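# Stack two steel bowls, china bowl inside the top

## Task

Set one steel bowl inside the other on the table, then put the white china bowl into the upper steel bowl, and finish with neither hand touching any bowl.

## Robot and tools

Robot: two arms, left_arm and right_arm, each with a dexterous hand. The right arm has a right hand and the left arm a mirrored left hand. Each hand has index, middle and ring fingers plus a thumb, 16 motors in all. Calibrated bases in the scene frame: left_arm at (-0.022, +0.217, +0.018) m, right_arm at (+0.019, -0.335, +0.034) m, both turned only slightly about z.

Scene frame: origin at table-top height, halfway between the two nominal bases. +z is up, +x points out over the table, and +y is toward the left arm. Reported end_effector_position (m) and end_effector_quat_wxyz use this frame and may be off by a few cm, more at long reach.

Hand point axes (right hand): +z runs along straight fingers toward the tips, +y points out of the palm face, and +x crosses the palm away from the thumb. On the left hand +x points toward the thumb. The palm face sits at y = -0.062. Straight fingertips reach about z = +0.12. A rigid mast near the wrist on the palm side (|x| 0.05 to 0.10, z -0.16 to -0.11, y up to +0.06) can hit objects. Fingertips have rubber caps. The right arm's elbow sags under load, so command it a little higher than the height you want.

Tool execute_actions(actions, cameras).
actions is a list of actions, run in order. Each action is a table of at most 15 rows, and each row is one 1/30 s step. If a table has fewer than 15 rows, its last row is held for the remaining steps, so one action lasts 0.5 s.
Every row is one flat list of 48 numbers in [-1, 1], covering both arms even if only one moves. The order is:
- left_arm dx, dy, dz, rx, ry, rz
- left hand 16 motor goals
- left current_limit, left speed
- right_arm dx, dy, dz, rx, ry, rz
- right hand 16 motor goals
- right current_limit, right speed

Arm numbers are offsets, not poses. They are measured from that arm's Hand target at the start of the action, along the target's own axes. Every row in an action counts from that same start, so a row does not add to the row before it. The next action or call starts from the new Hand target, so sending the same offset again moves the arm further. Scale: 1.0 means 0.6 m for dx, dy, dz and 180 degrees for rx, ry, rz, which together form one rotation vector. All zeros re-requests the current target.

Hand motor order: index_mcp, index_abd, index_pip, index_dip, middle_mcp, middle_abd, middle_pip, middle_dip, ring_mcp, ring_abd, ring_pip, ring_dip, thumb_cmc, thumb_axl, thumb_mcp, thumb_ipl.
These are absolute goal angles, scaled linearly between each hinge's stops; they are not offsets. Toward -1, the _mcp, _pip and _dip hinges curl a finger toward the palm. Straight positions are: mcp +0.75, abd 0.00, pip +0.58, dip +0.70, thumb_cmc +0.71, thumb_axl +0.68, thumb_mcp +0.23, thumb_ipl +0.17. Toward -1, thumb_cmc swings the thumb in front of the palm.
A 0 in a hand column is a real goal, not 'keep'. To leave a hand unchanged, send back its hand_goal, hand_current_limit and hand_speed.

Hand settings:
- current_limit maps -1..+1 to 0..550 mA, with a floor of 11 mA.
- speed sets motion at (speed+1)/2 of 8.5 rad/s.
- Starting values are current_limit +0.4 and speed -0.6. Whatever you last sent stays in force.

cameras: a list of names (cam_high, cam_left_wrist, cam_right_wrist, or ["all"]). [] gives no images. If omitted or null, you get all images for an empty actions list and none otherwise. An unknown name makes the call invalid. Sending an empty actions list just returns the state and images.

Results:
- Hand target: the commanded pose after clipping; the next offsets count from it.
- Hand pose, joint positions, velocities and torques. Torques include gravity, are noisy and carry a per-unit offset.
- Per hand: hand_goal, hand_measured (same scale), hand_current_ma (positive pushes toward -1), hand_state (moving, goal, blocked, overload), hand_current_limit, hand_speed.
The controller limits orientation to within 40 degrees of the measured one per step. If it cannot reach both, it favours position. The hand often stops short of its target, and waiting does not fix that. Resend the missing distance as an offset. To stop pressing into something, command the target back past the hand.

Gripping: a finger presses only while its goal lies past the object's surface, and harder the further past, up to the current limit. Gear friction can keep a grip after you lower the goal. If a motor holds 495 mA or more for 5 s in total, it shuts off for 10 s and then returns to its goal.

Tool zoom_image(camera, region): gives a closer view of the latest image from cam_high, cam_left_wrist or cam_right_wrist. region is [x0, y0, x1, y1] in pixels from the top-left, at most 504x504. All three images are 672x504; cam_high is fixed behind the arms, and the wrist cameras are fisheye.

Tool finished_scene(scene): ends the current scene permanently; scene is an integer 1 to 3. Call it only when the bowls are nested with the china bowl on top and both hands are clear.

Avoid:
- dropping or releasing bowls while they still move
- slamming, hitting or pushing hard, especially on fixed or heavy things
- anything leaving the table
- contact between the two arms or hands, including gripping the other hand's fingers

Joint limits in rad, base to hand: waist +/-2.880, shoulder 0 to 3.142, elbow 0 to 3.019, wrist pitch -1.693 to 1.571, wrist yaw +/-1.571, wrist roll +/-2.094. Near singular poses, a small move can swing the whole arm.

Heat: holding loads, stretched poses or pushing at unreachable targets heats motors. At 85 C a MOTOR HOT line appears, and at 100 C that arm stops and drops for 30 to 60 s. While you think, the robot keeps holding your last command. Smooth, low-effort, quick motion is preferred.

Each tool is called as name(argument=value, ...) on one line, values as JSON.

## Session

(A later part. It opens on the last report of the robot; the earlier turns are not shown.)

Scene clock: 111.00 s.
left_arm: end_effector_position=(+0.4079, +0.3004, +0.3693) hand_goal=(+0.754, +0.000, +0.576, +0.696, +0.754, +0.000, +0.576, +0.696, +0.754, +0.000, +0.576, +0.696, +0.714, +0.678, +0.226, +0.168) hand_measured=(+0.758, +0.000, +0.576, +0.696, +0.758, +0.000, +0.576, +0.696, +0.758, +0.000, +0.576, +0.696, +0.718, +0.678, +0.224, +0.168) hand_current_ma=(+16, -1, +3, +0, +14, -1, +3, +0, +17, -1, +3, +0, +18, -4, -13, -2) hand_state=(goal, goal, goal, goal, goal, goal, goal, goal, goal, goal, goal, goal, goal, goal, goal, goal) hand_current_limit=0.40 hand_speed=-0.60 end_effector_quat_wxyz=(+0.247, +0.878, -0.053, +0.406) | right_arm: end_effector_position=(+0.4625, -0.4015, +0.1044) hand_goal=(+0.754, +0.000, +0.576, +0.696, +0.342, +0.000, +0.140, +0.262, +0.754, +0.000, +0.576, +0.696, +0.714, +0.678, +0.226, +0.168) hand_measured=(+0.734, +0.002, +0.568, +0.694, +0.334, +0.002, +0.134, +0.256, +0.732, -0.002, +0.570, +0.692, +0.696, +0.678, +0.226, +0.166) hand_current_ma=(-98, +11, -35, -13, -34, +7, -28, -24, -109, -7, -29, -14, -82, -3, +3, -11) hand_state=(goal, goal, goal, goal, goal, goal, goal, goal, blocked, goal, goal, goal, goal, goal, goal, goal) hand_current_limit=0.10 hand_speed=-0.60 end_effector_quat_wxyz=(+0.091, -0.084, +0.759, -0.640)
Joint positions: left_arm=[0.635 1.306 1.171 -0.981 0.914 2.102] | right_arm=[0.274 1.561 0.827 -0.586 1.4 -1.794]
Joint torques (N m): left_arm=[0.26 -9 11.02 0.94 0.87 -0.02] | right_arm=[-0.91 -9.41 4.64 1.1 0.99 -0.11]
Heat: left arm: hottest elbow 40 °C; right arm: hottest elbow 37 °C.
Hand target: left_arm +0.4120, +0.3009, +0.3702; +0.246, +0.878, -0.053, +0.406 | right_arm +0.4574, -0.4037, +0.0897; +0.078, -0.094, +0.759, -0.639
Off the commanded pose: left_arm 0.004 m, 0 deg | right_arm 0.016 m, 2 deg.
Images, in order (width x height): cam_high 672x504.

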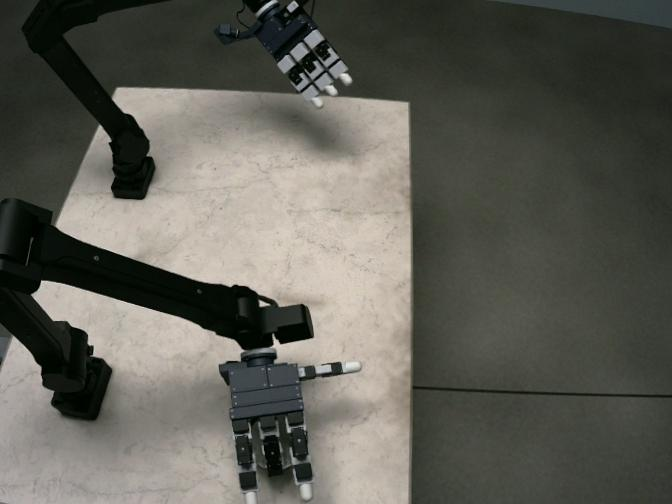

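execute_actions(actions=[[[0,0,0,0,0,0,0.754,0,0.576,0.696,0.754,0,0.576,0.696,0.754,0,0.576,0.696,0.714,0.678,0.226,0.168,0.4,-0.6,0.003,0.0099,0.0012,0,0,0,0.754,0,0.576,0.696,0.342,0,0.139,0.261,0.754,0,0.576,0.696,0.714,0.677,0.225,0.168,0.1,-0.6]],[[0,0,0,0,0,0,0.754,0,0.576,0.696,0.754,0,0.576,0.696,0.754,0,0.576,0.696,0.714,0.678,0.226,0.168,0.4,-0.6,0,0,0,0,0,0,0.754,0,0.576,0.696,0.342,0,0.139,0.261,0.754,0,0.576,0.696,0.714,0.677,0.225,0.168,0.1,-0.6]]], cameras=["cam_high"])

zoom_image(camera="cam_high", region=[236, 420, 306, 490])

Scene clock: 112.67 s.
left_arm: end_effector_position=(+0.4079, +0.3004, +0.3693) hand_goal=(+0.754, +0.000, +0.576, +0.696, +0.754, +0.000, +0.576, +0.696, +0.754, +0.000, +0.576, +0.696, +0.714, +0.678, +0.226, +0.168) hand_measured=(+0.758, +0.000, +0.576, +0.696, +0.758, +0.000, +0.576, +0.696, +0.758, +0.000, +0.576, +0.696, +0.718, +0.678, +0.224, +0.168) hand_current_ma=(+16, -1, +3, +0, +14, -1, +3, +0, +17, -1, +3, +0, +18, -4, -13, -2) hand_state=(goal, goal, goal, goal, goal, goal, goal, goal, goal, goal, goal, goal, goal, goal, goal, goal) hand_current_limit=0.40 hand_speed=-0.60 end_effector_quat_wxyz=(+0.247, +0.878, -0.053, +0.406) | right_arm: end_effector_position=(+0.4609, -0.4022, +0.0996) hand_goal=(+0.754, +0.000, +0.576, +0.696, +0.342, +0.000, +0.140, +0.262, +0.754, +0.000, +0.576, +0.696, +0.714, +0.678, +0.226, +0.168) hand_measured=(+0.734, +0.002, +0.568, +0.694, +0.340, +0.002, +0.134, +0.256, +0.732, -0.002, +0.570, +0.692, +0.696, +0.678, +0.226, +0.166) hand_current_ma=(-98, +11, -35, -13, -7, +11, -29, -25, -109, -7, -29, -14, -82, -3, +3, -11) hand_state=(goal, goal, goal, goal, goal, goal, goal, goal, blocked, goal, goal, goal, goal, goal, goal, goal) hand_current_limit=0.10 hand_speed=-0.60 end_effector_quat_wxyz=(+0.090, -0.084, +0.758, -0.641)
Joint positions: left_arm=[0.635 1.306 1.171 -0.981 0.914 2.102] | right_arm=[0.274 1.569 0.818 -0.571 1.403 -1.794]
Joint torques (N m): left_arm=[0.38 -9.05 10.96 0.96 0.89 -0.04] | right_arm=[0.97 -8.47 4.45 0.85 0.86 -0.03]
Heat: left arm: hottest elbow 40 °C; right arm: hottest elbow 37 °C.
Hand target: left_arm +0.4120, +0.3009, +0.3702; +0.246, +0.878, -0.053, +0.406 | right_arm +0.4556, -0.4038, +0.0836; +0.078, -0.094, +0.759, -0.639
Off the commanded pose: left_arm 0.004 m, 0 deg | right_arm 0.017 m, 2 deg.
Images, in order (width x height): cam_high 672x504.

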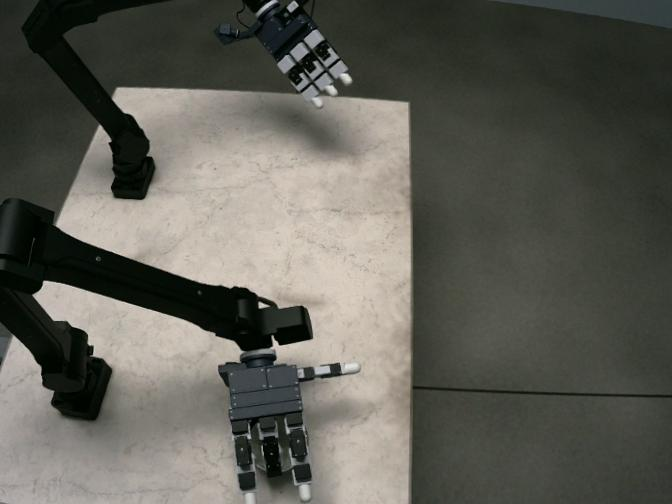

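Scaled by 7.200 from the camera's 672x504 image, which has a finer 960x720 frame.

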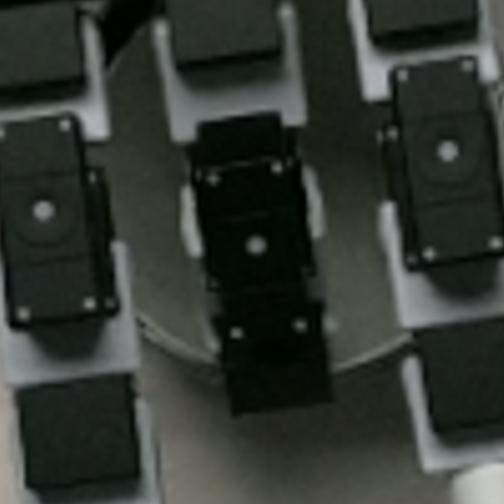

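execute_actions(actions=[[[0,0,0,0,0,0,0.754,0,0.576,0.696,0.754,0,0.576,0.696,0.754,0,0.576,0.696,0.714,0.678,0.226,0.168,0.4,-0.6,0,-0.041,-0.0071,0,0,0,0.754,0,0.576,0.696,0.342,0,0.139,0.261,0.754,0,0.576,0.696,0.714,0.677,0.225,0.168,0.1,-0.6]],[[0,0,0,0,0,0,0.754,0,0.576,0.696,0.754,0,0.576,0.696,0.754,0,0.576,0.696,0.714,0.678,0.226,0.168,0.4,-0.6,0,-0.1313,-0.0227,0,0,0,0.754,0,0.576,0.696,0.342,0,0.139,0.261,0.754,0,0.576,0.696,0.714,0.677,0.225,0.168,0.1,-0.6]]], cameras=["cam_high"])

zoom_image(camera="cam_high", region=[226, 400, 326, 500])

Scene clock: 114.73 s.
left_arm: end_effector_position=(+0.4079, +0.3004, +0.3693) hand_goal=(+0.754, +0.000, +0.576, +0.696, +0.754, +0.000, +0.576, +0.696, +0.754, +0.000, +0.576, +0.696, +0.714, +0.678, +0.226, +0.168) hand_measured=(+0.758, +0.000, +0.576, +0.696, +0.758, +0.000, +0.576, +0.696, +0.758, +0.000, +0.576, +0.696, +0.718, +0.678, +0.224, +0.168) hand_current_ma=(+16, -1, +3, +0, +14, -1, +3, +0, +17, -1, +3, +0, +18, -4, -13, -2) hand_state=(goal, goal, goal, goal, goal, goal, goal, goal, goal, goal, goal, goal, goal, goal, goal, goal) hand_current_limit=0.40 hand_speed=-0.60 end_effector_quat_wxyz=(+0.247, +0.878, -0.053, +0.406) | right_arm: end_effector_position=(+0.4448, -0.4052, +0.1821) hand_goal=(+0.754, +0.000, +0.576, +0.696, +0.342, +0.000, +0.140, +0.262, +0.754, +0.000, +0.576, +0.696, +0.714, +0.678, +0.226, +0.168) hand_measured=(+0.736, +0.002, +0.568, +0.694, +0.330, +0.004, +0.136, +0.260, +0.732, -0.002, +0.570, +0.692, +0.698, +0.678, +0.226, +0.166) hand_current_ma=(-91, +11, -33, -13, -62, +12, -16, -12, -107, -7, -29, -14, -74, -3, +3, -11) hand_state=(goal, goal, goal, goal, goal, goal, goal, goal, blocked, goal, goal, goal, goal, goal, goal, goal) hand_current_limit=0.10 hand_speed=-0.60 end_effector_quat_wxyz=(+0.074, -0.105, +0.757, -0.640)
Joint positions: left_arm=[0.635 1.306 1.171 -0.981 0.914 2.102] | right_arm=[0.273 1.388 0.892 -0.819 1.395 -1.853]
Joint torques (N m): left_arm=[0.56 -8.82 11.07 0.91 0.88 -0.04] | right_arm=[0.44 -9.82 8.68 0.35 1.11 0.07]
Heat: left arm: hottest elbow 40 °C; right arm: hottest elbow 37 °C.
Hand target: left_arm +0.4120, +0.3009, +0.3702; +0.246, +0.878, -0.053, +0.406 | right_arm +0.4558, -0.4040, +0.1886; +0.078, -0.094, +0.759, -0.639
Off the commanded pose: left_arm 0.004 m, 0 deg | right_arm 0.013 m, 1 deg.
Images, in order (width x height): cam_high 672x504.

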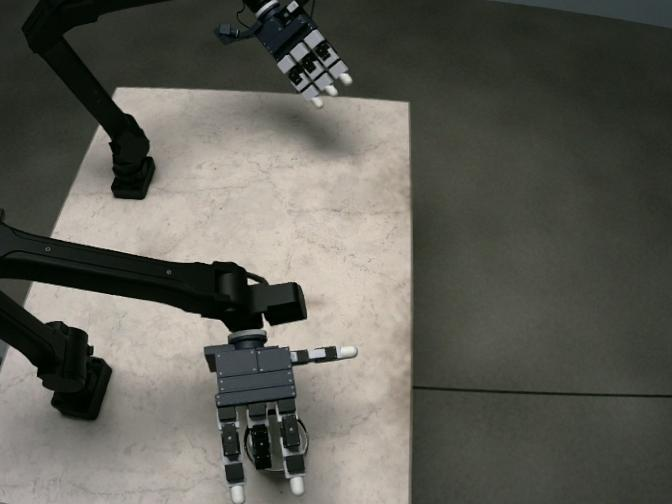

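Scaled by 5.040 from the camera's 672x504 image, which has a finer 960x720 frame.

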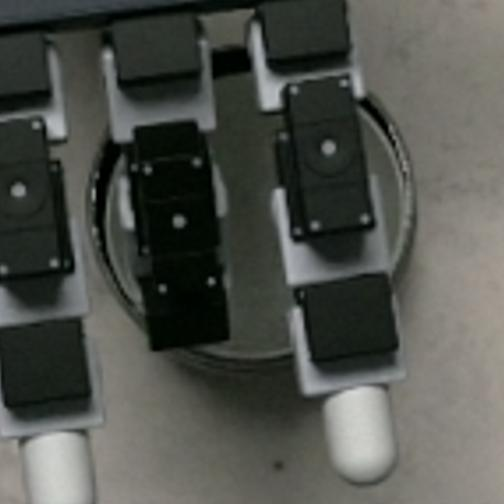

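execute_actions(actions=[[[0,0,0,0,0,0,0.754,0,0.576,0.696,0.754,0,0.576,0.696,0.754,0,0.576,0.696,0.714,0.678,0.226,0.168,0.4,-0.6,-0.004,-0.002,-0.0865,0,0,0,0.754,0,0.576,0.696,0.342,0,0.139,0.261,0.754,0,0.576,0.696,0.714,0.677,0.225,0.168,0.1,-0.6]],[[0,0,0,0,0,0,0.754,0,0.576,0.696,0.754,0,0.576,0.696,0.754,0,0.576,0.696,0.714,0.678,0.226,0.168,0.4,-0.6,-0.004,-0.002,-0.0865,0,0,0,0.754,0,0.576,0.696,0.342,0,0.139,0.261,0.754,0,0.576,0.696,0.714,0.677,0.225,0.168,0.1,-0.6]]], cameras=["cam_high"])

zoom_image(camera="cam_high", region=[236, 400, 316, 480])

Scene clock: 117.07 s.
left_arm: end_effector_position=(+0.4079, +0.3004, +0.3693) hand_goal=(+0.754, +0.000, +0.576, +0.696, +0.754, +0.000, +0.576, +0.696, +0.754, +0.000, +0.576, +0.696, +0.714, +0.678, +0.226, +0.168) hand_measured=(+0.758, +0.000, +0.576, +0.696, +0.758, +0.000, +0.576, +0.696, +0.758, +0.000, +0.576, +0.696, +0.718, +0.678, +0.224, +0.168) hand_current_ma=(+16, -1, +3, +0, +14, -1, +3, +0, +17, -1, +3, +0, +18, -4, -13, -2) hand_state=(goal, goal, goal, goal, goal, goal, goal, goal, goal, goal, goal, goal, goal, goal, goal, goal) hand_current_limit=0.40 hand_speed=-0.60 end_effector_quat_wxyz=(+0.247, +0.878, -0.053, +0.406) | right_arm: end_effector_position=(+0.4259, -0.3096, +0.2031) hand_goal=(+0.754, +0.000, +0.576, +0.696, +0.342, +0.000, +0.140, +0.262, +0.754, +0.000, +0.576, +0.696, +0.714, +0.678, +0.226, +0.168) hand_measured=(+0.736, +0.002, +0.568, +0.694, +0.330, +0.004, +0.138, +0.260, +0.732, -0.002, +0.570, +0.692, +0.698, +0.678, +0.226, +0.166) hand_current_ma=(-91, +11, -33, -13, -62, +12, -13, -12, -107, -7, -29, -14, -74, -3, -1, -10) hand_state=(goal, goal, goal, goal, goal, goal, goal, goal, blocked, goal, goal, goal, goal, goal, goal, goal) hand_current_limit=0.10 hand_speed=-0.60 end_effector_quat_wxyz=(+0.097, -0.137, +0.766, -0.620)
Joint positions: left_arm=[0.635 1.306 1.171 -0.981 0.914 2.102] | right_arm=[0.514 1.499 1.07 -1.637 1.328 -1.084]
Joint torques (N m): left_arm=[0.26 -9.05 11.03 0.98 0.87 -0.02] | right_arm=[-0.67 -9.93 8.24 -1.09 0.82 0.04]
Heat: left arm: hottest elbow 40 °C; right arm: hottest elbow 37 °C.
Hand target: left_arm +0.4120, +0.3009, +0.3702; +0.246, +0.878, -0.053, +0.406 | right_arm +0.4358, -0.3040, +0.2087; +0.078, -0.094, +0.759, -0.639
Off the commanded pose: left_arm 0.004 m, 0 deg | right_arm 0.013 m, 6 deg.
Images, in order (width x height): cam_high 672x504.

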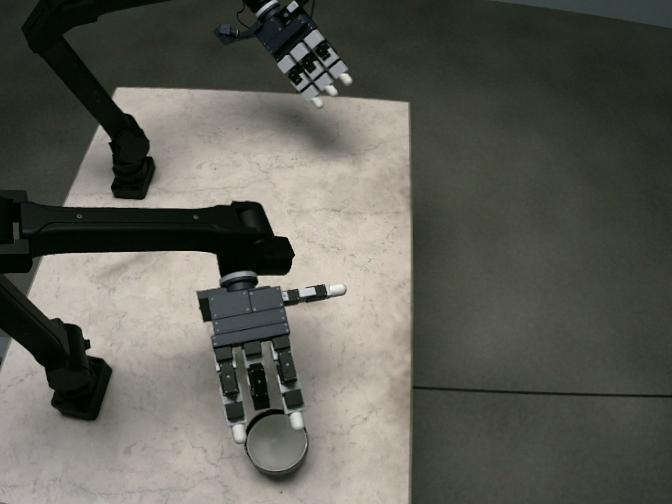

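Scaled by 6.300 from the camera's 672x504 image, which has a finer 960x720 frame.

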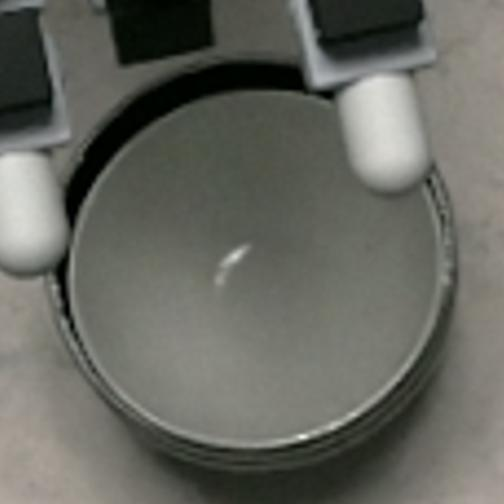

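zoom_image(camera="cam_high", region=[241, 406, 311, 476])

Scaled by 7.200 from the camera's 672x504 image, which has a finer 960x720 frame.

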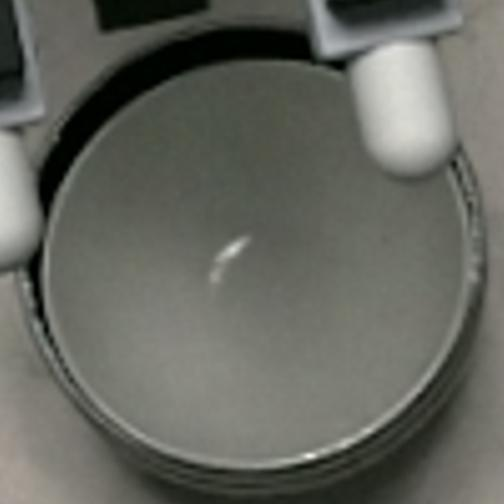

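execute_actions(actions=[[[0,0,0,0,0,0,0.754,0,0.576,0.696,0.754,0,0.576,0.696,0.754,0,0.576,0.696,0.714,0.678,0.226,0.168,0.4,-0.6,-0.0122,0.0013,0.0905,0,0,0,0.754,0,0.576,0.696,0.342,0,0.139,0.261,0.754,0,0.576,0.696,0.714,0.677,0.225,0.168,0.1,-0.6]],[[0,0,0,0,0,0,0.754,0,0.576,0.696,0.754,0,0.576,0.696,0.754,0,0.576,0.696,0.714,0.678,0.226,0.168,0.4,-0.6,-0.0108,0.0345,0.0945,0,0,0,0.754,0,0.576,0.696,0.342,0,0.139,0.261,0.754,0,0.576,0.696,0.714,0.677,0.225,0.168,0.1,-0.6]],[[0,0,0,0,0,0,0.754,0,0.576,0.696,0.754,0,0.576,0.696,0.754,0,0.576,0.696,0.714,0.678,0.226,0.168,0.4,-0.6,0,0.0739,0.0128,0,0,0,0.754,0,0.576,0.696,0.342,0,0.139,0.261,0.754,0,0.576,0.696,0.714,0.677,0.225,0.168,0.1,-0.6]]], cameras=["cam_high"])

zoom_image(camera="cam_high", region=[226, 400, 326, 500])

Scene clock: 130.60 s.
left_arm: end_effector_position=(+0.4079, +0.3004, +0.3693) hand_goal=(+0.754, +0.000, +0.576, +0.696, +0.754, +0.000, +0.576, +0.696, +0.754, +0.000, +0.576, +0.696, +0.714, +0.678, +0.226, +0.168) hand_measured=(+0.758, +0.000, +0.576, +0.696, +0.758, +0.000, +0.576, +0.696, +0.758, +0.000, +0.576, +0.696, +0.718, +0.678, +0.224, +0.168) hand_current_ma=(+16, -1, +3, +0, +14, -1, +3, +0, +17, -1, +3, +0, +18, -4, -13, -2) hand_state=(goal, goal, goal, goal, goal, goal, goal, goal, goal, goal, goal, goal, goal, goal, goal, goal) hand_current_limit=0.40 hand_speed=-0.60 end_effector_quat_wxyz=(+0.247, +0.878, -0.053, +0.406) | right_arm: end_effector_position=(+0.4756, -0.4010, +0.1230) hand_goal=(+0.754, +0.000, +0.576, +0.696, +0.342, +0.000, +0.140, +0.262, +0.754, +0.000, +0.576, +0.696, +0.714, +0.678, +0.226, +0.168) hand_measured=(+0.736, +0.002, +0.568, +0.694, +0.330, +0.002, +0.138, +0.260, +0.732, -0.002, +0.570, +0.692, +0.698, +0.678, +0.226, +0.166) hand_current_ma=(-91, +10, -33, -13, -62, +10, -13, -12, -107, -7, -29, -14, -74, -3, -1, -10) hand_state=(goal, goal, goal, goal, goal, goal, goal, goal, blocked, goal, goal, goal, goal, goal, goal, goal) hand_current_limit=0.10 hand_speed=-0.60 end_effector_quat_wxyz=(+0.066, -0.081, +0.755, -0.647)
Joint positions: left_arm=[0.635 1.306 1.171 -0.981 0.914 2.102] | right_arm=[0.274 1.617 0.965 -0.921 1.417 -1.573]
Joint torques (N m): left_arm=[0.5 -8.94 11.02 0.92 0.89 -0.04] | right_arm=[0.03 -13.33 5.3 0.62 0.97 -0.2]
Heat: left arm: hottest elbow 40 °C; right arm: hottest elbow 37 °C.
Hand target: left_arm +0.4120, +0.3009, +0.3702; +0.246, +0.878, -0.053, +0.406 | right_arm +0.4747, -0.4031, +0.1236; +0.078, -0.094, +0.759, -0.639
Off the commanded pose: left_arm 0.004 m, 0 deg | right_arm 0.002 m, 2 deg.
Images, in order (width x height): cam_high 672x504.

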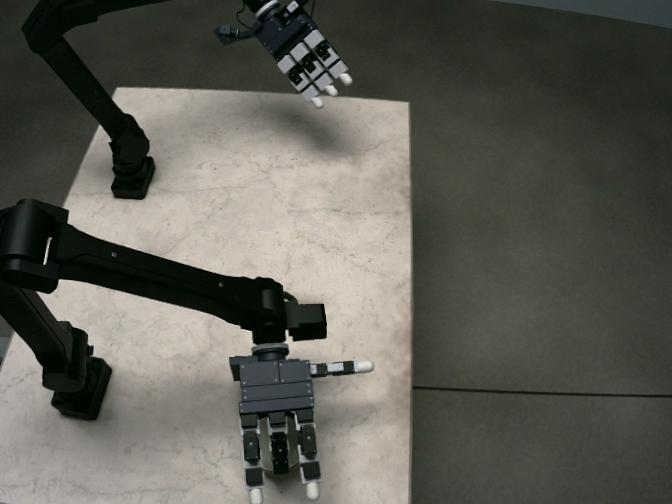

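Scaled by 5.040 from the camera's 672x504 image, which has a finer 960x720 frame.

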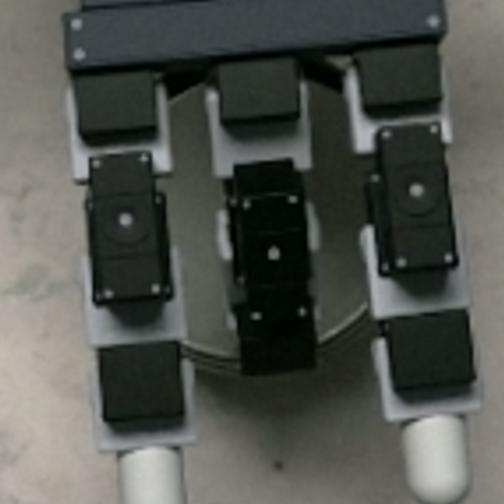

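execute_actions(actions=[[[0,0,0,0,0,0,0.754,0,0.576,0.696,0.754,0,0.576,0.696,0.754,0,0.576,0.696,0.714,0.678,0.226,0.168,0.4,-0.6,0.0012,0.0107,0.0068,0,0,0,0.754,0,0.576,0.696,0.342,0,0.139,0.261,0.754,0,0.576,0.696,0.714,0.677,0.225,0.168,0.1,-0.6]],[[0,0,0,0,0,0,0.754,0,0.576,0.696,0.754,0,0.576,0.696,0.754,0,0.576,0.696,0.714,0.678,0.226,0.168,0.4,-0.6,0,0.0099,0.0017,0,0,0,0.754,0,0.576,0.696,0.342,0,0.139,0.261,0.754,0,0.576,0.696,0.714,0.677,0.225,0.168,0.1,-0.6]]], cameras=[])

execute_actions(actions=[[[0,0,0,0,0,0,0.754,0,0.576,0.696,0.754,0,0.576,0.696,0.754,0,0.576,0.696,0.714,0.678,0.226,0.168,0.4,-0.6,0,0.0082,0.0014,0,0,0,0.754,0,0.576,0.696,0.342,0,0.139,0.261,0.754,0,0.576,0.696,0.714,0.677,0.225,0.168,0.1,-0.6]]], cameras=["cam_high"])

zoom_image(camera="cam_high", region=[236, 420, 316, 490])

Scene clock: 133.00 s.
left_arm: end_effector_position=(+0.4079, +0.3004, +0.3693) hand_goal=(+0.754, +0.000, +0.576, +0.696, +0.754, +0.000, +0.576, +0.696, +0.754, +0.000, +0.576, +0.696, +0.714, +0.678, +0.226, +0.168) hand_measured=(+0.758, +0.000, +0.576, +0.696, +0.758, +0.000, +0.576, +0.696, +0.758, +0.000, +0.576, +0.696, +0.718, +0.678, +0.224, +0.168) hand_current_ma=(+16, -1, +3, +0, +14, -1, +3, +0, +17, -1, +3, +0, +18, -4, -13, -2) hand_state=(goal, goal, goal, goal, goal, goal, goal, goal, goal, goal, goal, goal, goal, goal, goal, goal) hand_current_limit=0.40 hand_speed=-0.60 end_effector_quat_wxyz=(+0.247, +0.878, -0.053, +0.406) | right_arm: end_effector_position=(+0.4753, -0.4030, +0.1091) hand_goal=(+0.754, +0.000, +0.576, +0.696, +0.342, +0.000, +0.140, +0.262, +0.754, +0.000, +0.576, +0.696, +0.714, +0.678, +0.226, +0.168) hand_measured=(+0.736, +0.002, +0.568, +0.694, +0.330, +0.002, +0.138, +0.260, +0.732, -0.002, +0.570, +0.692, +0.698, +0.678, +0.226, +0.166) hand_current_ma=(-91, +10, -33, -13, -62, +10, -13, -12, -107, -7, -29, -14, -74, -3, -1, -10) hand_state=(goal, goal, goal, goal, goal, goal, goal, goal, blocked, goal, goal, goal, goal, goal, goal, goal) hand_current_limit=0.10 hand_speed=-0.60 end_effector_quat_wxyz=(+0.078, -0.095, +0.758, -0.641)
Joint positions: left_arm=[0.635 1.306 1.171 -0.981 0.914 2.102] | right_arm=[0.263 1.584 0.874 -0.593 1.397 -1.847]
Joint torques (N m): left_arm=[0.5 -8.94 10.99 0.95 0.88 -0.04] | right_arm=[0.21 -12.86 5.44 0.87 1.03 -0.21]
Heat: left arm: hottest elbow 40 °C; right arm: hottest elbow 37 °C.
Hand target: left_arm +0.4120, +0.3009, +0.3702; +0.246, +0.878, -0.053, +0.406 | right_arm +0.4746, -0.4060, +0.1104; +0.078, -0.094, +0.759, -0.639
Off the commanded pose: left_arm 0.004 m, 0 deg | right_arm 0.004 m, 0 deg.
No camera images: "cameras" was empty.

Scene clock: 133.73 s.
left_arm: end_effector_position=(+0.4079, +0.3004, +0.3693) hand_goal=(+0.754, +0.000, +0.576, +0.696, +0.754, +0.000, +0.576, +0.696, +0.754, +0.000, +0.576, +0.696, +0.714, +0.678, +0.226, +0.168) hand_measured=(+0.758, +0.000, +0.576, +0.696, +0.758, +0.000, +0.576, +0.696, +0.758, +0.000, +0.576, +0.696, +0.718, +0.678, +0.224, +0.168) hand_current_ma=(+16, -1, +3, +0, +14, -1, +3, +0, +17, -1, +3, +0, +18, -4, -13, -2) hand_state=(goal, goal, goal, goal, goal, goal, goal, goal, goal, goal, goal, goal, goal, goal, goal, goal) hand_current_limit=0.40 hand_speed=-0.60 end_effector_quat_wxyz=(+0.247, +0.878, -0.053, +0.406) | right_arm: end_effector_position=(+0.4756, -0.4030, +0.1070) hand_goal=(+0.754, +0.000, +0.576, +0.696, +0.342, +0.000, +0.140, +0.262, +0.754, +0.000, +0.576, +0.696, +0.714, +0.678, +0.226, +0.168) hand_measured=(+0.736, +0.002, +0.568, +0.694, +0.330, +0.002, +0.138, +0.260, +0.732, -0.002, +0.570, +0.692, +0.698, +0.678, +0.226, +0.166) hand_current_ma=(-91, +10, -33, -13, -62, +10, -13, -12, -107, -7, -29, -14, -74, -3, -1, -10) hand_state=(goal, goal, goal, goal, goal, goal, goal, goal, blocked, goal, goal, goal, goal, goal, goal, goal) hand_current_limit=0.10 hand_speed=-0.60 end_effector_quat_wxyz=(+0.081, -0.093, +0.758, -0.640)
Joint positions: left_arm=[0.635 1.306 1.171 -0.981 0.914 2.102] | right_arm=[0.263 1.584 0.865 -0.562 1.396 -1.861]
Joint torques (N m): left_arm=[0.32 -8.88 11.04 0.94 0.87 -0.04] | right_arm=[-0.62 -11.58 5.34 1.18 1.02 -0.23]
Heat: left arm: hottest elbow 40 °C; right arm: hottest elbow 37 °C.
Hand target: left_arm +0.4120, +0.3009, +0.3702; +0.246, +0.878, -0.053, +0.406 | right_arm +0.4747, -0.4061, +0.1055; +0.078, -0.094, +0.759, -0.639
Off the commanded pose: left_arm 0.004 m, 0 deg | right_arm 0.004 m, 0 deg.
Images, in order (width x height): cam_high 672x504.

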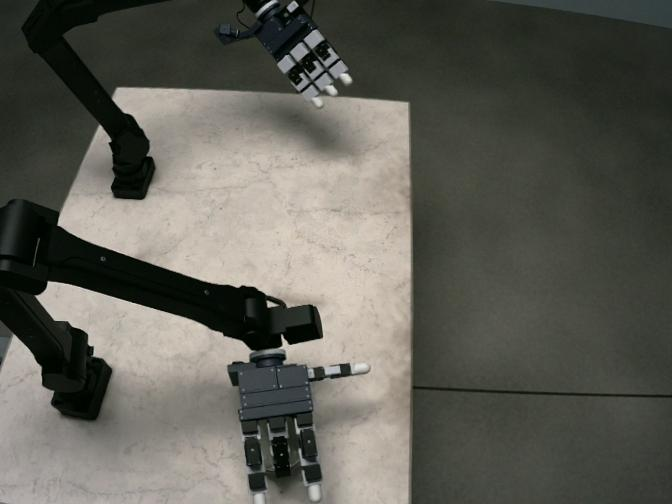

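Scaled by 6.300 from the camera's 672x504 image, which has a finer 960x720 frame.

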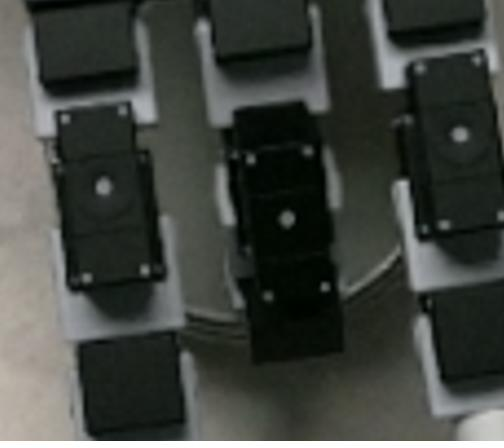

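execute_actions(actions=[[[0,0,0,0,0,0,0.754,0,0.576,0.696,0.754,0,0.576,0.696,0.754,0,0.576,0.696,0.714,0.678,0.226,0.168,0.4,-0.6,0,0.0082,0.0014,0,0,0,0.754,0,0.576,0.696,0.342,0,0.139,0.261,0.754,0,0.576,0.696,0.714,0.677,0.225,0.168,0.1,-0.6]]], cameras=[])

execute_actions(actions=[[[0,0,0,0,0,0,0.754,0,0.576,0.696,0.754,0,0.576,0.696,0.754,0,0.576,0.696,0.714,0.678,0.226,0.168,0.4,-0.6,0,0.0066,0.0011,0,0,0,0.754,0,0.576,0.696,0.342,0,0.139,0.261,0.754,0,0.576,0.696,0.714,0.677,0.225,0.168,0.1,-0.6]]], cameras=["cam_high"])

zoom_image(camera="cam_high", region=[236, 420, 316, 490])

Scene clock: 134.87 s.
left_arm: end_effector_position=(+0.4079, +0.3004, +0.3693) hand_goal=(+0.754, +0.000, +0.576, +0.696, +0.754, +0.000, +0.576, +0.696, +0.754, +0.000, +0.576, +0.696, +0.714, +0.678, +0.226, +0.168) hand_measured=(+0.758, +0.000, +0.576, +0.696, +0.758, +0.000, +0.576, +0.696, +0.758, +0.000, +0.576, +0.696, +0.718, +0.678, +0.224, +0.168) hand_current_ma=(+16, -1, +3, +0, +14, -1, +3, +0, +17, -1, +3, +0, +18, -4, -13, -2) hand_state=(goal, goal, goal, goal, goal, goal, goal, goal, goal, goal, goal, goal, goal, goal, goal, goal) hand_current_limit=0.40 hand_speed=-0.60 end_effector_quat_wxyz=(+0.247, +0.878, -0.053, +0.406) | right_arm: end_effector_position=(+0.4761, -0.4029, +0.1061) hand_goal=(+0.754, +0.000, +0.576, +0.696, +0.342, +0.000, +0.140, +0.262, +0.754, +0.000, +0.576, +0.696, +0.714, +0.678, +0.226, +0.168) hand_measured=(+0.736, +0.002, +0.568, +0.694, +0.330, +0.000, +0.138, +0.260, +0.732, -0.002, +0.570, +0.692, +0.698, +0.678, +0.226, +0.166) hand_current_ma=(-91, +10, -33, -13, -62, +0, -13, -12, -107, -7, -29, -14, -74, -3, -1, -10) hand_state=(goal, goal, goal, goal, goal, goal, goal, goal, blocked, goal, goal, goal, goal, goal, goal, goal) hand_current_limit=0.10 hand_speed=-0.60 end_effector_quat_wxyz=(+0.084, -0.091, +0.758, -0.640)
Joint positions: left_arm=[0.635 1.306 1.171 -0.981 0.914 2.102] | right_arm=[0.263 1.584 0.86 -0.547 1.396 -1.865]
Joint torques (N m): left_arm=[0.44 -8.94 11.03 0.91 0.89 -0.03] | right_arm=[-0.67 -11.05 5.26 1.1 0.95 -0.14]
Heat: left arm: hottest elbow 40 °C; right arm: hottest elbow 37 °C.
Hand target: left_arm +0.4120, +0.3009, +0.3702; +0.246, +0.878, -0.053, +0.406 | right_arm +0.4745, -0.4061, +0.1004; +0.078, -0.094, +0.759, -0.639
Off the commanded pose: left_arm 0.004 m, 0 deg | right_arm 0.007 m, 1 deg.
No camera images: "cameras" was empty.

Scene clock: 135.57 s.
left_arm: end_effector_position=(+0.4079, +0.3004, +0.3693) hand_goal=(+0.754, +0.000, +0.576, +0.696, +0.754, +0.000, +0.576, +0.696, +0.754, +0.000, +0.576, +0.696, +0.714, +0.678, +0.226, +0.168) hand_measured=(+0.758, +0.000, +0.576, +0.696, +0.758, +0.000, +0.576, +0.696, +0.758, +0.000, +0.576, +0.696, +0.718, +0.678, +0.224, +0.168) hand_current_ma=(+16, -1, +3, +0, +14, -1, +3, +0, +17, -1, +3, +0, +18, -4, -13, -2) hand_state=(goal, goal, goal, goal, goal, goal, goal, goal, goal, goal, goal, goal, goal, goal, goal, goal) hand_current_limit=0.40 hand_speed=-0.60 end_effector_quat_wxyz=(+0.247, +0.878, -0.053, +0.406) | right_arm: end_effector_position=(+0.4765, -0.4028, +0.1056) hand_goal=(+0.754, +0.000, +0.576, +0.696, +0.342, +0.000, +0.140, +0.262, +0.754, +0.000, +0.576, +0.696, +0.714, +0.678, +0.226, +0.168) hand_measured=(+0.736, +0.002, +0.568, +0.694, +0.330, -0.004, +0.136, +0.260, +0.732, -0.002, +0.570, +0.692, +0.698, +0.678, +0.226, +0.166) hand_current_ma=(-91, +10, -33, -13, -62, -14, -19, -12, -107, -7, -29, -14, -74, -3, -1, -10) hand_state=(goal, goal, goal, goal, goal, goal, goal, goal, blocked, goal, goal, goal, goal, goal, goal, goal) hand_current_limit=0.10 hand_speed=-0.60 end_effector_quat_wxyz=(+0.086, -0.090, +0.758, -0.640)
Joint positions: left_arm=[0.635 1.306 1.171 -0.981 0.914 2.102] | right_arm=[0.263 1.584 0.857 -0.536 1.396 -1.867]
Joint torques (N m): left_arm=[0.5 -9.11 11 0.85 0.89 -0.03] | right_arm=[-0.97 -11.11 5.31 1.14 0.98 -0.13]
Heat: left arm: hottest elbow 40 °C; right arm: hottest elbow 37 °C.
Hand target: left_arm +0.4120, +0.3009, +0.3702; +0.246, +0.878, -0.053, +0.406 | right_arm +0.4746, -0.4060, +0.0964; +0.078, -0.094, +0.759, -0.639
Off the commanded pose: left_arm 0.004 m, 0 deg | right_arm 0.010 m, 1 deg.
Images, in order (width x height): cam_high 672x504.

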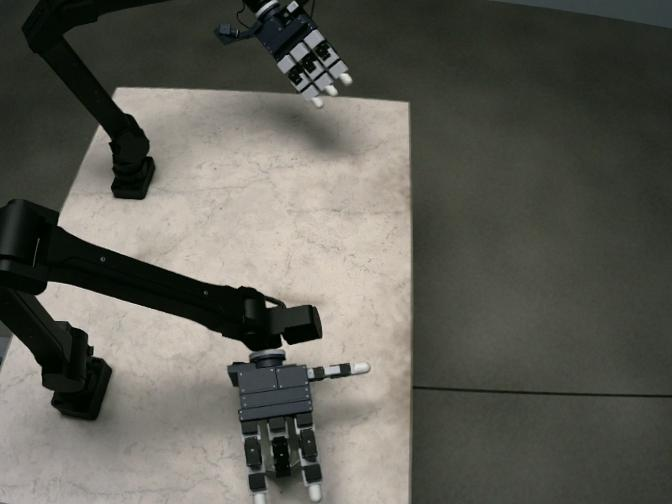

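Scaled by 6.300 from the camera's 672x504 image, which has a finer 960x720 frame.

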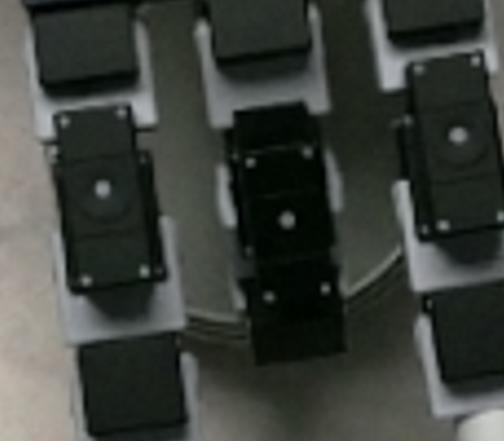

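execute_actions(actions=[[[0,0,0,0,0,0,0.754,0,0.576,0.696,0.754,0,0.576,0.696,0.754,0,0.576,0.696,0.714,0.678,0.226,0.168,0.4,-0.6,0,0.0099,0.0017,0,0,0,0.754,0,0.576,0.696,0.342,0,0.139,0.261,0.754,0,0.576,0.696,0.714,0.677,0.225,0.168,0.1,-0.6]]], cameras=["cam_high"])

zoom_image(camera="cam_high", region=[236, 420, 316, 490])

execute_actions(actions=[[[0,0,0,0,0,0,0.754,0,0.576,0.696,0.754,0,0.576,0.696,0.754,0,0.576,0.696,0.714,0.678,0.226,0.168,0.4,-0.6,0.003,0.0082,0.0007,0,0,0,0.754,0,0.576,0.696,0.342,0,0.139,0.261,0.754,0,0.576,0.696,0.714,0.677,0.225,0.168,0.1,-0.6]]], cameras=["cam_high"])

zoom_image(camera="cam_high", region=[236, 420, 316, 490])

Scene clock: 136.77 s.
left_arm: end_effector_position=(+0.4079, +0.3004, +0.3693) hand_goal=(+0.754, +0.000, +0.576, +0.696, +0.754, +0.000, +0.576, +0.696, +0.754, +0.000, +0.576, +0.696, +0.714, +0.678, +0.226, +0.168) hand_measured=(+0.758, +0.000, +0.576, +0.696, +0.758, +0.000, +0.576, +0.696, +0.758, +0.000, +0.576, +0.696, +0.718, +0.678, +0.224, +0.168) hand_current_ma=(+16, -1, +3, +0, +14, -1, +3, +0, +17, -1, +3, +0, +18, -4, -13, -2) hand_state=(goal, goal, goal, goal, goal, goal, goal, goal, goal, goal, goal, goal, goal, goal, goal, goal) hand_current_limit=0.40 hand_speed=-0.60 end_effector_quat_wxyz=(+0.247, +0.878, -0.053, +0.406) | right_arm: end_effector_position=(+0.4779, -0.4026, +0.1040) hand_goal=(+0.754, +0.000, +0.576, +0.696, +0.342, +0.000, +0.140, +0.262, +0.754, +0.000, +0.576, +0.696, +0.714, +0.678, +0.226, +0.168) hand_measured=(+0.736, +0.002, +0.568, +0.694, +0.330, -0.004, +0.134, +0.258, +0.732, -0.002, +0.570, +0.692, +0.698, +0.678, +0.226, +0.166) hand_current_ma=(-91, +10, -33, -13, -62, -16, -26, -21, -107, -7, -29, -14, -74, -3, -1, -10) hand_state=(goal, goal, goal, goal, goal, goal, goal, goal, blocked, goal, goal, goal, goal, goal, goal, goal) hand_current_limit=0.10 hand_speed=-0.60 end_effector_quat_wxyz=(+0.090, -0.086, +0.758, -0.640)
Joint positions: left_arm=[0.635 1.306 1.171 -0.981 0.914 2.102] | right_arm=[0.263 1.587 0.854 -0.519 1.396 -1.867]
Joint torques (N m): left_arm=[0.62 -9.05 11 0.94 0.88 -0.04] | right_arm=[-0.5 -9.82 5 1.28 0.94 -0.11]
Heat: left arm: hottest elbow 40 °C; right arm: hottest elbow 37 °C.
Hand target: left_arm +0.4120, +0.3009, +0.3702; +0.246, +0.878, -0.053, +0.406 | right_arm +0.4745, -0.4060, +0.0904; +0.078, -0.094, +0.759, -0.639
Off the commanded pose: left_arm 0.004 m, 0 deg | right_arm 0.014 m, 2 deg.
Images, in order (width x height): cam_high 672x504.

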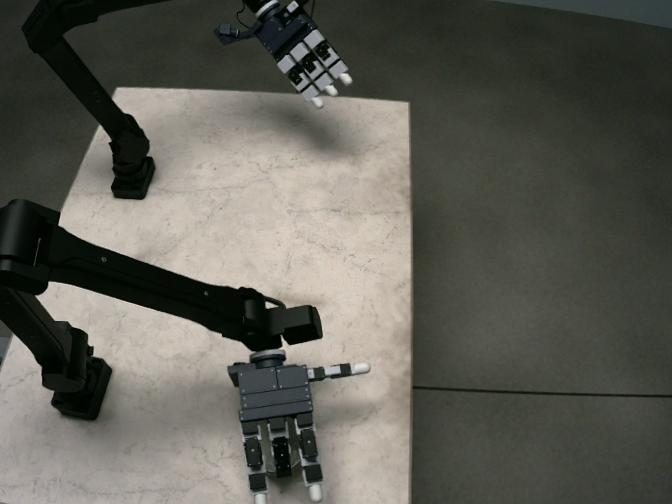

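Scaled by 6.300 from the camera's 672x504 image, which has a finer 960x720 frame.

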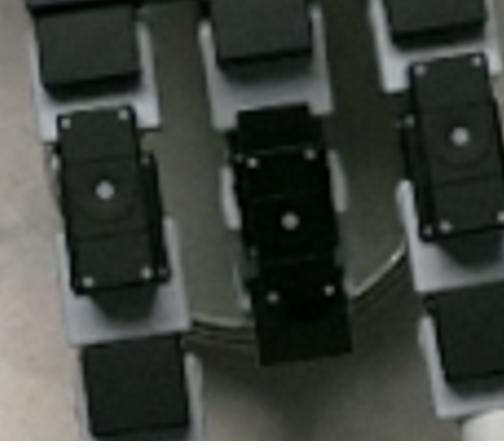

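Scene clock: 137.47 s.
left_arm: end_effector_position=(+0.4079, +0.3004, +0.3693) hand_goal=(+0.754, +0.000, +0.576, +0.696, +0.754, +0.000, +0.576, +0.696, +0.754, +0.000, +0.576, +0.696, +0.714, +0.678, +0.226, +0.168) hand_measured=(+0.758, +0.000, +0.576, +0.696, +0.758, +0.000, +0.576, +0.696, +0.758, +0.000, +0.576, +0.696, +0.718, +0.678, +0.224, +0.168) hand_current_ma=(+16, -1, +3, +0, +14, -1, +3, +0, +17, -1, +3, +0, +18, -4, -13, -2) hand_state=(goal, goal, goal, goal, goal, goal, goal, goal, goal, goal, goal, goal, goal, goal, goal, goal) hand_current_limit=0.40 hand_speed=-0.60 end_effector_quat_wxyz=(+0.247, +0.878, -0.053, +0.406) | right_arm: end_effector_position=(+0.4775, -0.4029, +0.1018) hand_goal=(+0.754, +0.000, +0.576, +0.696, +0.342, +0.000, +0.140, +0.262, +0.754, +0.000, +0.576, +0.696, +0.714, +0.678, +0.226, +0.168) hand_measured=(+0.736, +0.002, +0.568, +0.694, +0.332, -0.004, +0.134, +0.256, +0.732, -0.002, +0.570, +0.692, +0.698, +0.678, +0.226, +0.166) hand_current_ma=(-91, +10, -33, -13, -47, -12, -28, -27, -107, -7, -29, -14, -74, -3, -1, -10) hand_state=(goal, goal, goal, goal, goal, goal, goal, goal, blocked, goal, goal, goal, goal, goal, goal, goal) hand_current_limit=0.10 hand_speed=-0.60 end_effector_quat_wxyz=(+0.091, -0.085, +0.758, -0.641)
Joint positions: left_arm=[0.635 1.306 1.171 -0.981 0.914 2.102] | right_arm=[0.263 1.591 0.848 -0.506 1.398 -1.867]
Joint torques (N m): left_arm=[0.79 -8.94 11.04 0.92 0.88 -0.04] | right_arm=[-0.38 -9.76 4.71 1.14 0.9 -0.13]
Heat: left arm: hottest elbow 40 °C; right arm: hottest elbow 37 °C.
Hand target: left_arm +0.4120, +0.3009, +0.3702; +0.246, +0.878, -0.053, +0.406 | right_arm +0.4728, -0.4060, +0.0856; +0.078, -0.094, +0.759, -0.639
Off the commanded pose: left_arm 0.004 m, 0 deg | right_arm 0.017 m, 2 deg.
Images, in order (width x height): cam_high 672x504.

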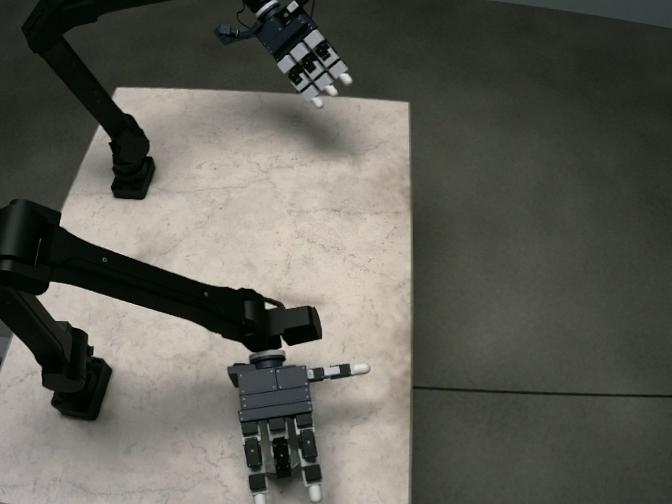

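Scaled by 6.300 from the camera's 672x504 image, which has a finer 960x720 frame.

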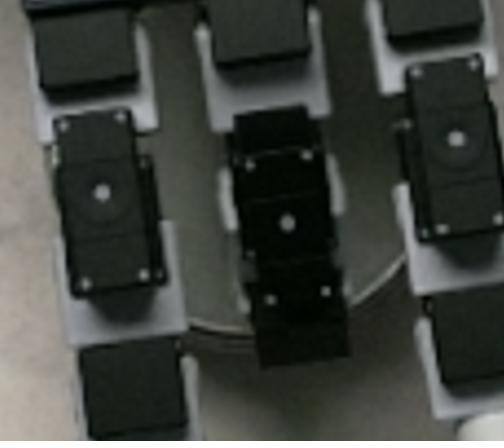

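execute_actions(actions=[[[0,0,0,0,0,0,0.754,0,0.576,0.696,0.754,0,0.576,0.696,0.754,0,0.576,0.696,0.714,0.678,0.226,0.168,0.4,-0.6,-0.005,-0.018,-0.0025,0,0,0,0.754,0,0.576,0.696,0.342,0,0.139,0.261,0.754,0,0.576,0.696,0.714,0.677,0.225,0.168,0.1,-0.6]],[[0,0,0,0,0,0,0.754,0,0.576,0.696,0.754,0,0.576,0.696,0.754,0,0.576,0.696,0.714,0.678,0.226,0.168,0.4,-0.6,0,0,0,0,0,0,0.754,0,0.576,0.696,0.22,0,0.139,0.261,0.754,0,0.576,0.696,0.714,0.677,0.225,0.168,0.1,-0.85]]], cameras=["cam_high"])

zoom_image(camera="cam_high", region=[236, 420, 316, 490])

Scene clock: 139.23 s.
left_arm: end_effector_position=(+0.4079, +0.3004, +0.3693) hand_goal=(+0.754, +0.000, +0.576, +0.696, +0.754, +0.000, +0.576, +0.696, +0.754, +0.000, +0.576, +0.696, +0.714, +0.678, +0.226, +0.168) hand_measured=(+0.758, +0.000, +0.576, +0.696, +0.758, +0.000, +0.576, +0.696, +0.758, +0.000, +0.576, +0.696, +0.718, +0.678, +0.224, +0.168) hand_current_ma=(+16, -1, +3, +0, +14, -1, +3, +0, +17, -1, +3, +0, +18, -4, -13, -2) hand_state=(goal, goal, goal, goal, goal, goal, goal, goal, goal, goal, goal, goal, goal, goal, goal, goal) hand_current_limit=0.40 hand_speed=-0.60 end_effector_quat_wxyz=(+0.247, +0.878, -0.053, +0.406) | right_arm: end_effector_position=(+0.4762, -0.4030, +0.1007) hand_goal=(+0.754, +0.000, +0.576, +0.696, +0.220, +0.000, +0.140, +0.262, +0.754, +0.000, +0.576, +0.696, +0.714, +0.678, +0.226, +0.168) hand_measured=(+0.736, +0.002, +0.568, +0.694, +0.216, -0.002, +0.136, +0.260, +0.732, -0.002, +0.570, +0.692, +0.698, +0.678, +0.226, +0.166) hand_current_ma=(-91, +10, -33, -13, -19, -5, -15, -12, -107, -7, -29, -14, -74, -3, -1, -10) hand_state=(goal, goal, goal, goal, goal, goal, goal, goal, blocked, goal, goal, goal, goal, goal, goal, goal) hand_current_limit=0.10 hand_speed=-0.85 end_effector_quat_wxyz=(+0.088, -0.088, +0.759, -0.640)
Joint positions: left_arm=[0.635 1.306 1.171 -0.981 0.914 2.102] | right_arm=[0.263 1.591 0.848 -0.513 1.395 -1.868]
Joint torques (N m): left_arm=[0.5 -9.11 11.04 0.91 0.87 -0.03] | right_arm=[-1.26 -11.34 6 0.14 0.95 -0.27]
Heat: left arm: hottest elbow 40 °C; right arm: hottest elbow 37 °C.
Hand target: left_arm +0.4120, +0.3009, +0.3702; +0.246, +0.878, -0.053, +0.406 | right_arm +0.4758, -0.4057, +0.0964; +0.078, -0.094, +0.759, -0.639
Off the commanded pose: left_arm 0.004 m, 0 deg | right_arm 0.005 m, 1 deg.
Images, in order (width x height): cam_high 672x504.

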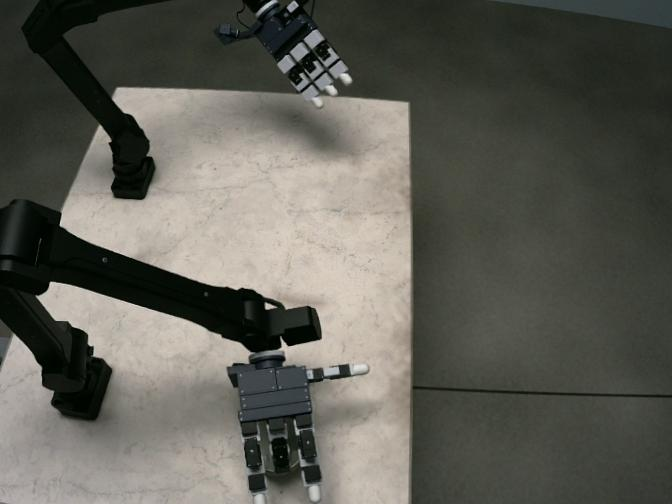

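Scaled by 6.300 from the camera's 672x504 image, which has a finer 960x720 frame.

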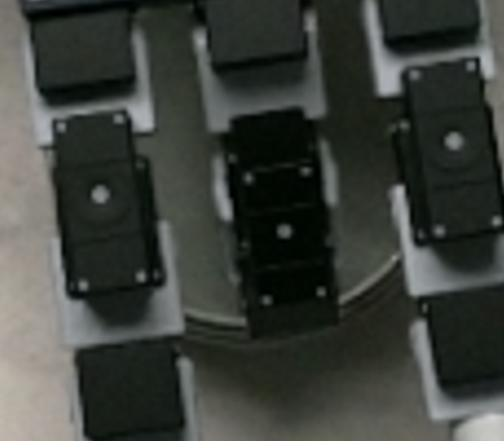

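execute_actions(actions=[[[0,0,0,0,0,0,0.754,0,0.576,0.696,0.754,0,0.576,0.696,0.754,0,0.576,0.696,0.714,0.678,0.226,0.168,0.4,-0.6,-0.0198,-0.0563,-0.0065,0,0,0,0.754,0,0.576,0.696,0.22,0,0.139,0.261,0.754,0,0.576,0.696,0.714,0.677,0.225,0.168,0.1,-0.85]],[[0,0,0,0,0,0,0.754,0,0.576,0.696,0.754,0,0.576,0.696,0.754,0,0.576,0.696,0.714,0.678,0.226,0.168,0.4,-0.6,0,-0.0985,-0.017,0,0,0,0.754,0,0.576,0.696,0.22,0,0.139,0.261,0.754,0,0.576,0.696,0.714,0.677,0.225,0.168,0.1,-0.85]],[[0,0,0,0,0,0,0.754,0,0.576,0.696,0.754,0,0.576,0.696,0.754,0,0.576,0.696,0.714,0.678,0.226,0.168,0.4,-0.6,-0.004,-0.002,-0.0865,0,0,0,0.754,0,0.576,0.696,0.342,0,0.139,0.261,0.754,0,0.576,0.696,0.714,0.677,0.225,0.168,0.1,-0.6]],[[0,0,0,0,0,0,0.754,0,0.576,0.696,0.754,0,0.576,0.696,0.754,0,0.576,0.696,0.714,0.678,0.226,0.168,0.4,-0.6,0.01,-0.002,-0.1,0,0,0,0.754,0,0.576,0.696,0.342,0,0.139,0.261,0.754,0,0.576,0.696,0.714,0.677,0.225,0.168,0.1,-0.6]]], cameras=["cam_high"])

zoom_image(camera="cam_high", region=[236, 400, 316, 480])

Scene clock: 142.73 s.
left_arm: end_effector_position=(+0.4079, +0.3004, +0.3693) hand_goal=(+0.754, +0.000, +0.576, +0.696, +0.754, +0.000, +0.576, +0.696, +0.754, +0.000, +0.576, +0.696, +0.714, +0.678, +0.226, +0.168) hand_measured=(+0.758, +0.000, +0.576, +0.696, +0.758, +0.000, +0.576, +0.696, +0.758, +0.000, +0.576, +0.696, +0.718, +0.678, +0.224, +0.168) hand_current_ma=(+16, -1, +3, +0, +14, -1, +3, +0, +17, -1, +3, +0, +18, -4, -13, -2) hand_state=(goal, goal, goal, goal, goal, goal, goal, goal, goal, goal, goal, goal, goal, goal, goal, goal) hand_current_limit=0.40 hand_speed=-0.60 end_effector_quat_wxyz=(+0.247, +0.878, -0.053, +0.406) | right_arm: end_effector_position=(+0.4471, -0.3031, +0.2056) hand_goal=(+0.754, +0.000, +0.576, +0.696, +0.342, +0.000, +0.140, +0.262, +0.754, +0.000, +0.576, +0.696, +0.714, +0.678, +0.226, +0.168) hand_measured=(+0.736, +0.002, +0.568, +0.694, +0.326, -0.002, +0.138, +0.260, +0.732, -0.002, +0.570, +0.692, +0.698, +0.678, +0.226, +0.166) hand_current_ma=(-91, +10, -33, -13, -73, -5, -12, -12, -107, -7, -29, -14, -74, -3, -2, -10) hand_state=(goal, goal, goal, goal, goal, goal, goal, goal, blocked, goal, goal, goal, goal, goal, goal, goal) hand_current_limit=0.10 hand_speed=-0.60 end_effector_quat_wxyz=(+0.105, -0.145, +0.764, -0.620)
Joint positions: left_arm=[0.635 1.306 1.171 -0.981 0.914 2.102] | right_arm=[0.506 1.52 1.11 -1.546 1.343 -1.197]
Joint torques (N m): left_arm=[0.26 -8.82 11 0.92 0.87 -0.05] | right_arm=[-0.32 -10.99 8.62 -0.81 0.94 0]
Heat: left arm: hottest elbow 41 °C; right arm: hottest elbow 37 °C.
Hand target: left_arm +0.4120, +0.3009, +0.3702; +0.246, +0.878, -0.053, +0.406 | right_arm +0.4578, -0.2990, +0.2117; +0.078, -0.094, +0.759, -0.639
Off the commanded pose: left_arm 0.004 m, 0 deg | right_arm 0.013 m, 7 deg.
Images, in order (width x height): cam_high 672x504.

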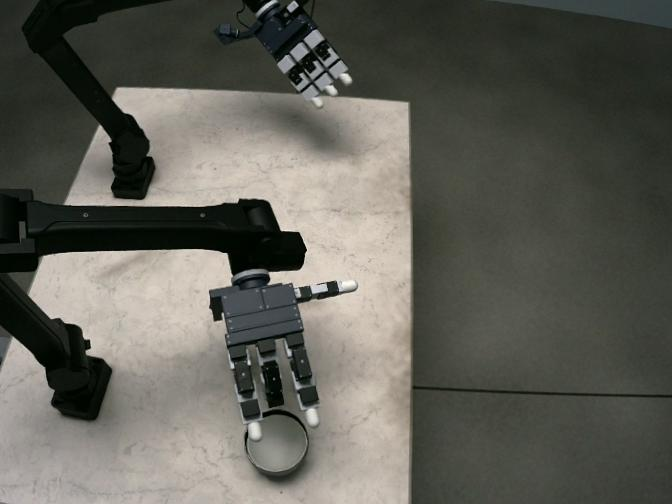

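Scaled by 6.300 from the camera's 672x504 image, which has a finer 960x720 frame.

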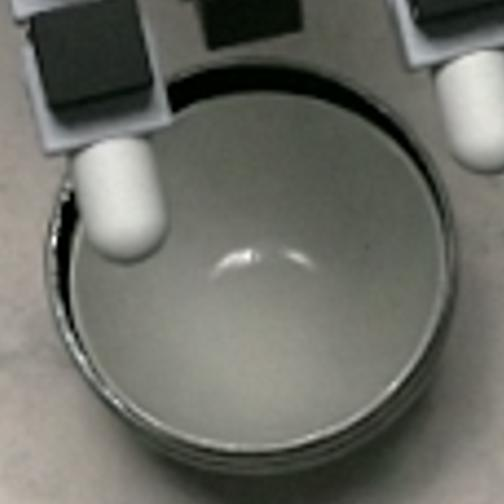

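zoom_image(camera="cam_high", region=[240, 404, 312, 476])

zoom_image(camera="cam_high", region=[256, 450, 296, 480])

Scaled by 7.000 from the camera's 672x504 image, which has a finer 960x720 frame.

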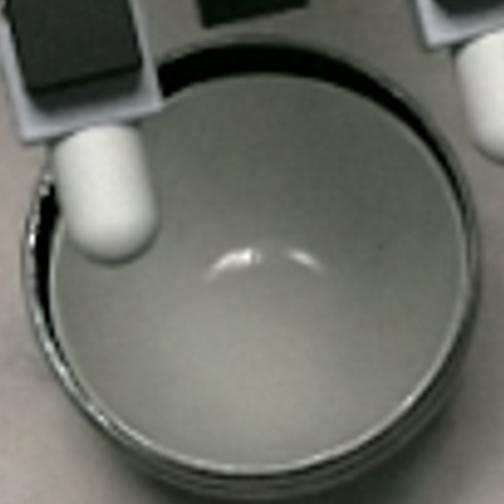

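Scaled by 12.600 from the camera's 672x504 image, which has a finer 960x720 frame.

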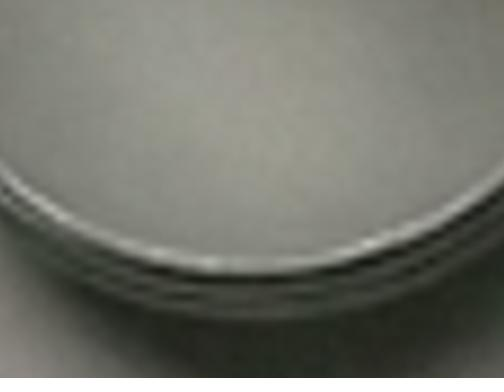

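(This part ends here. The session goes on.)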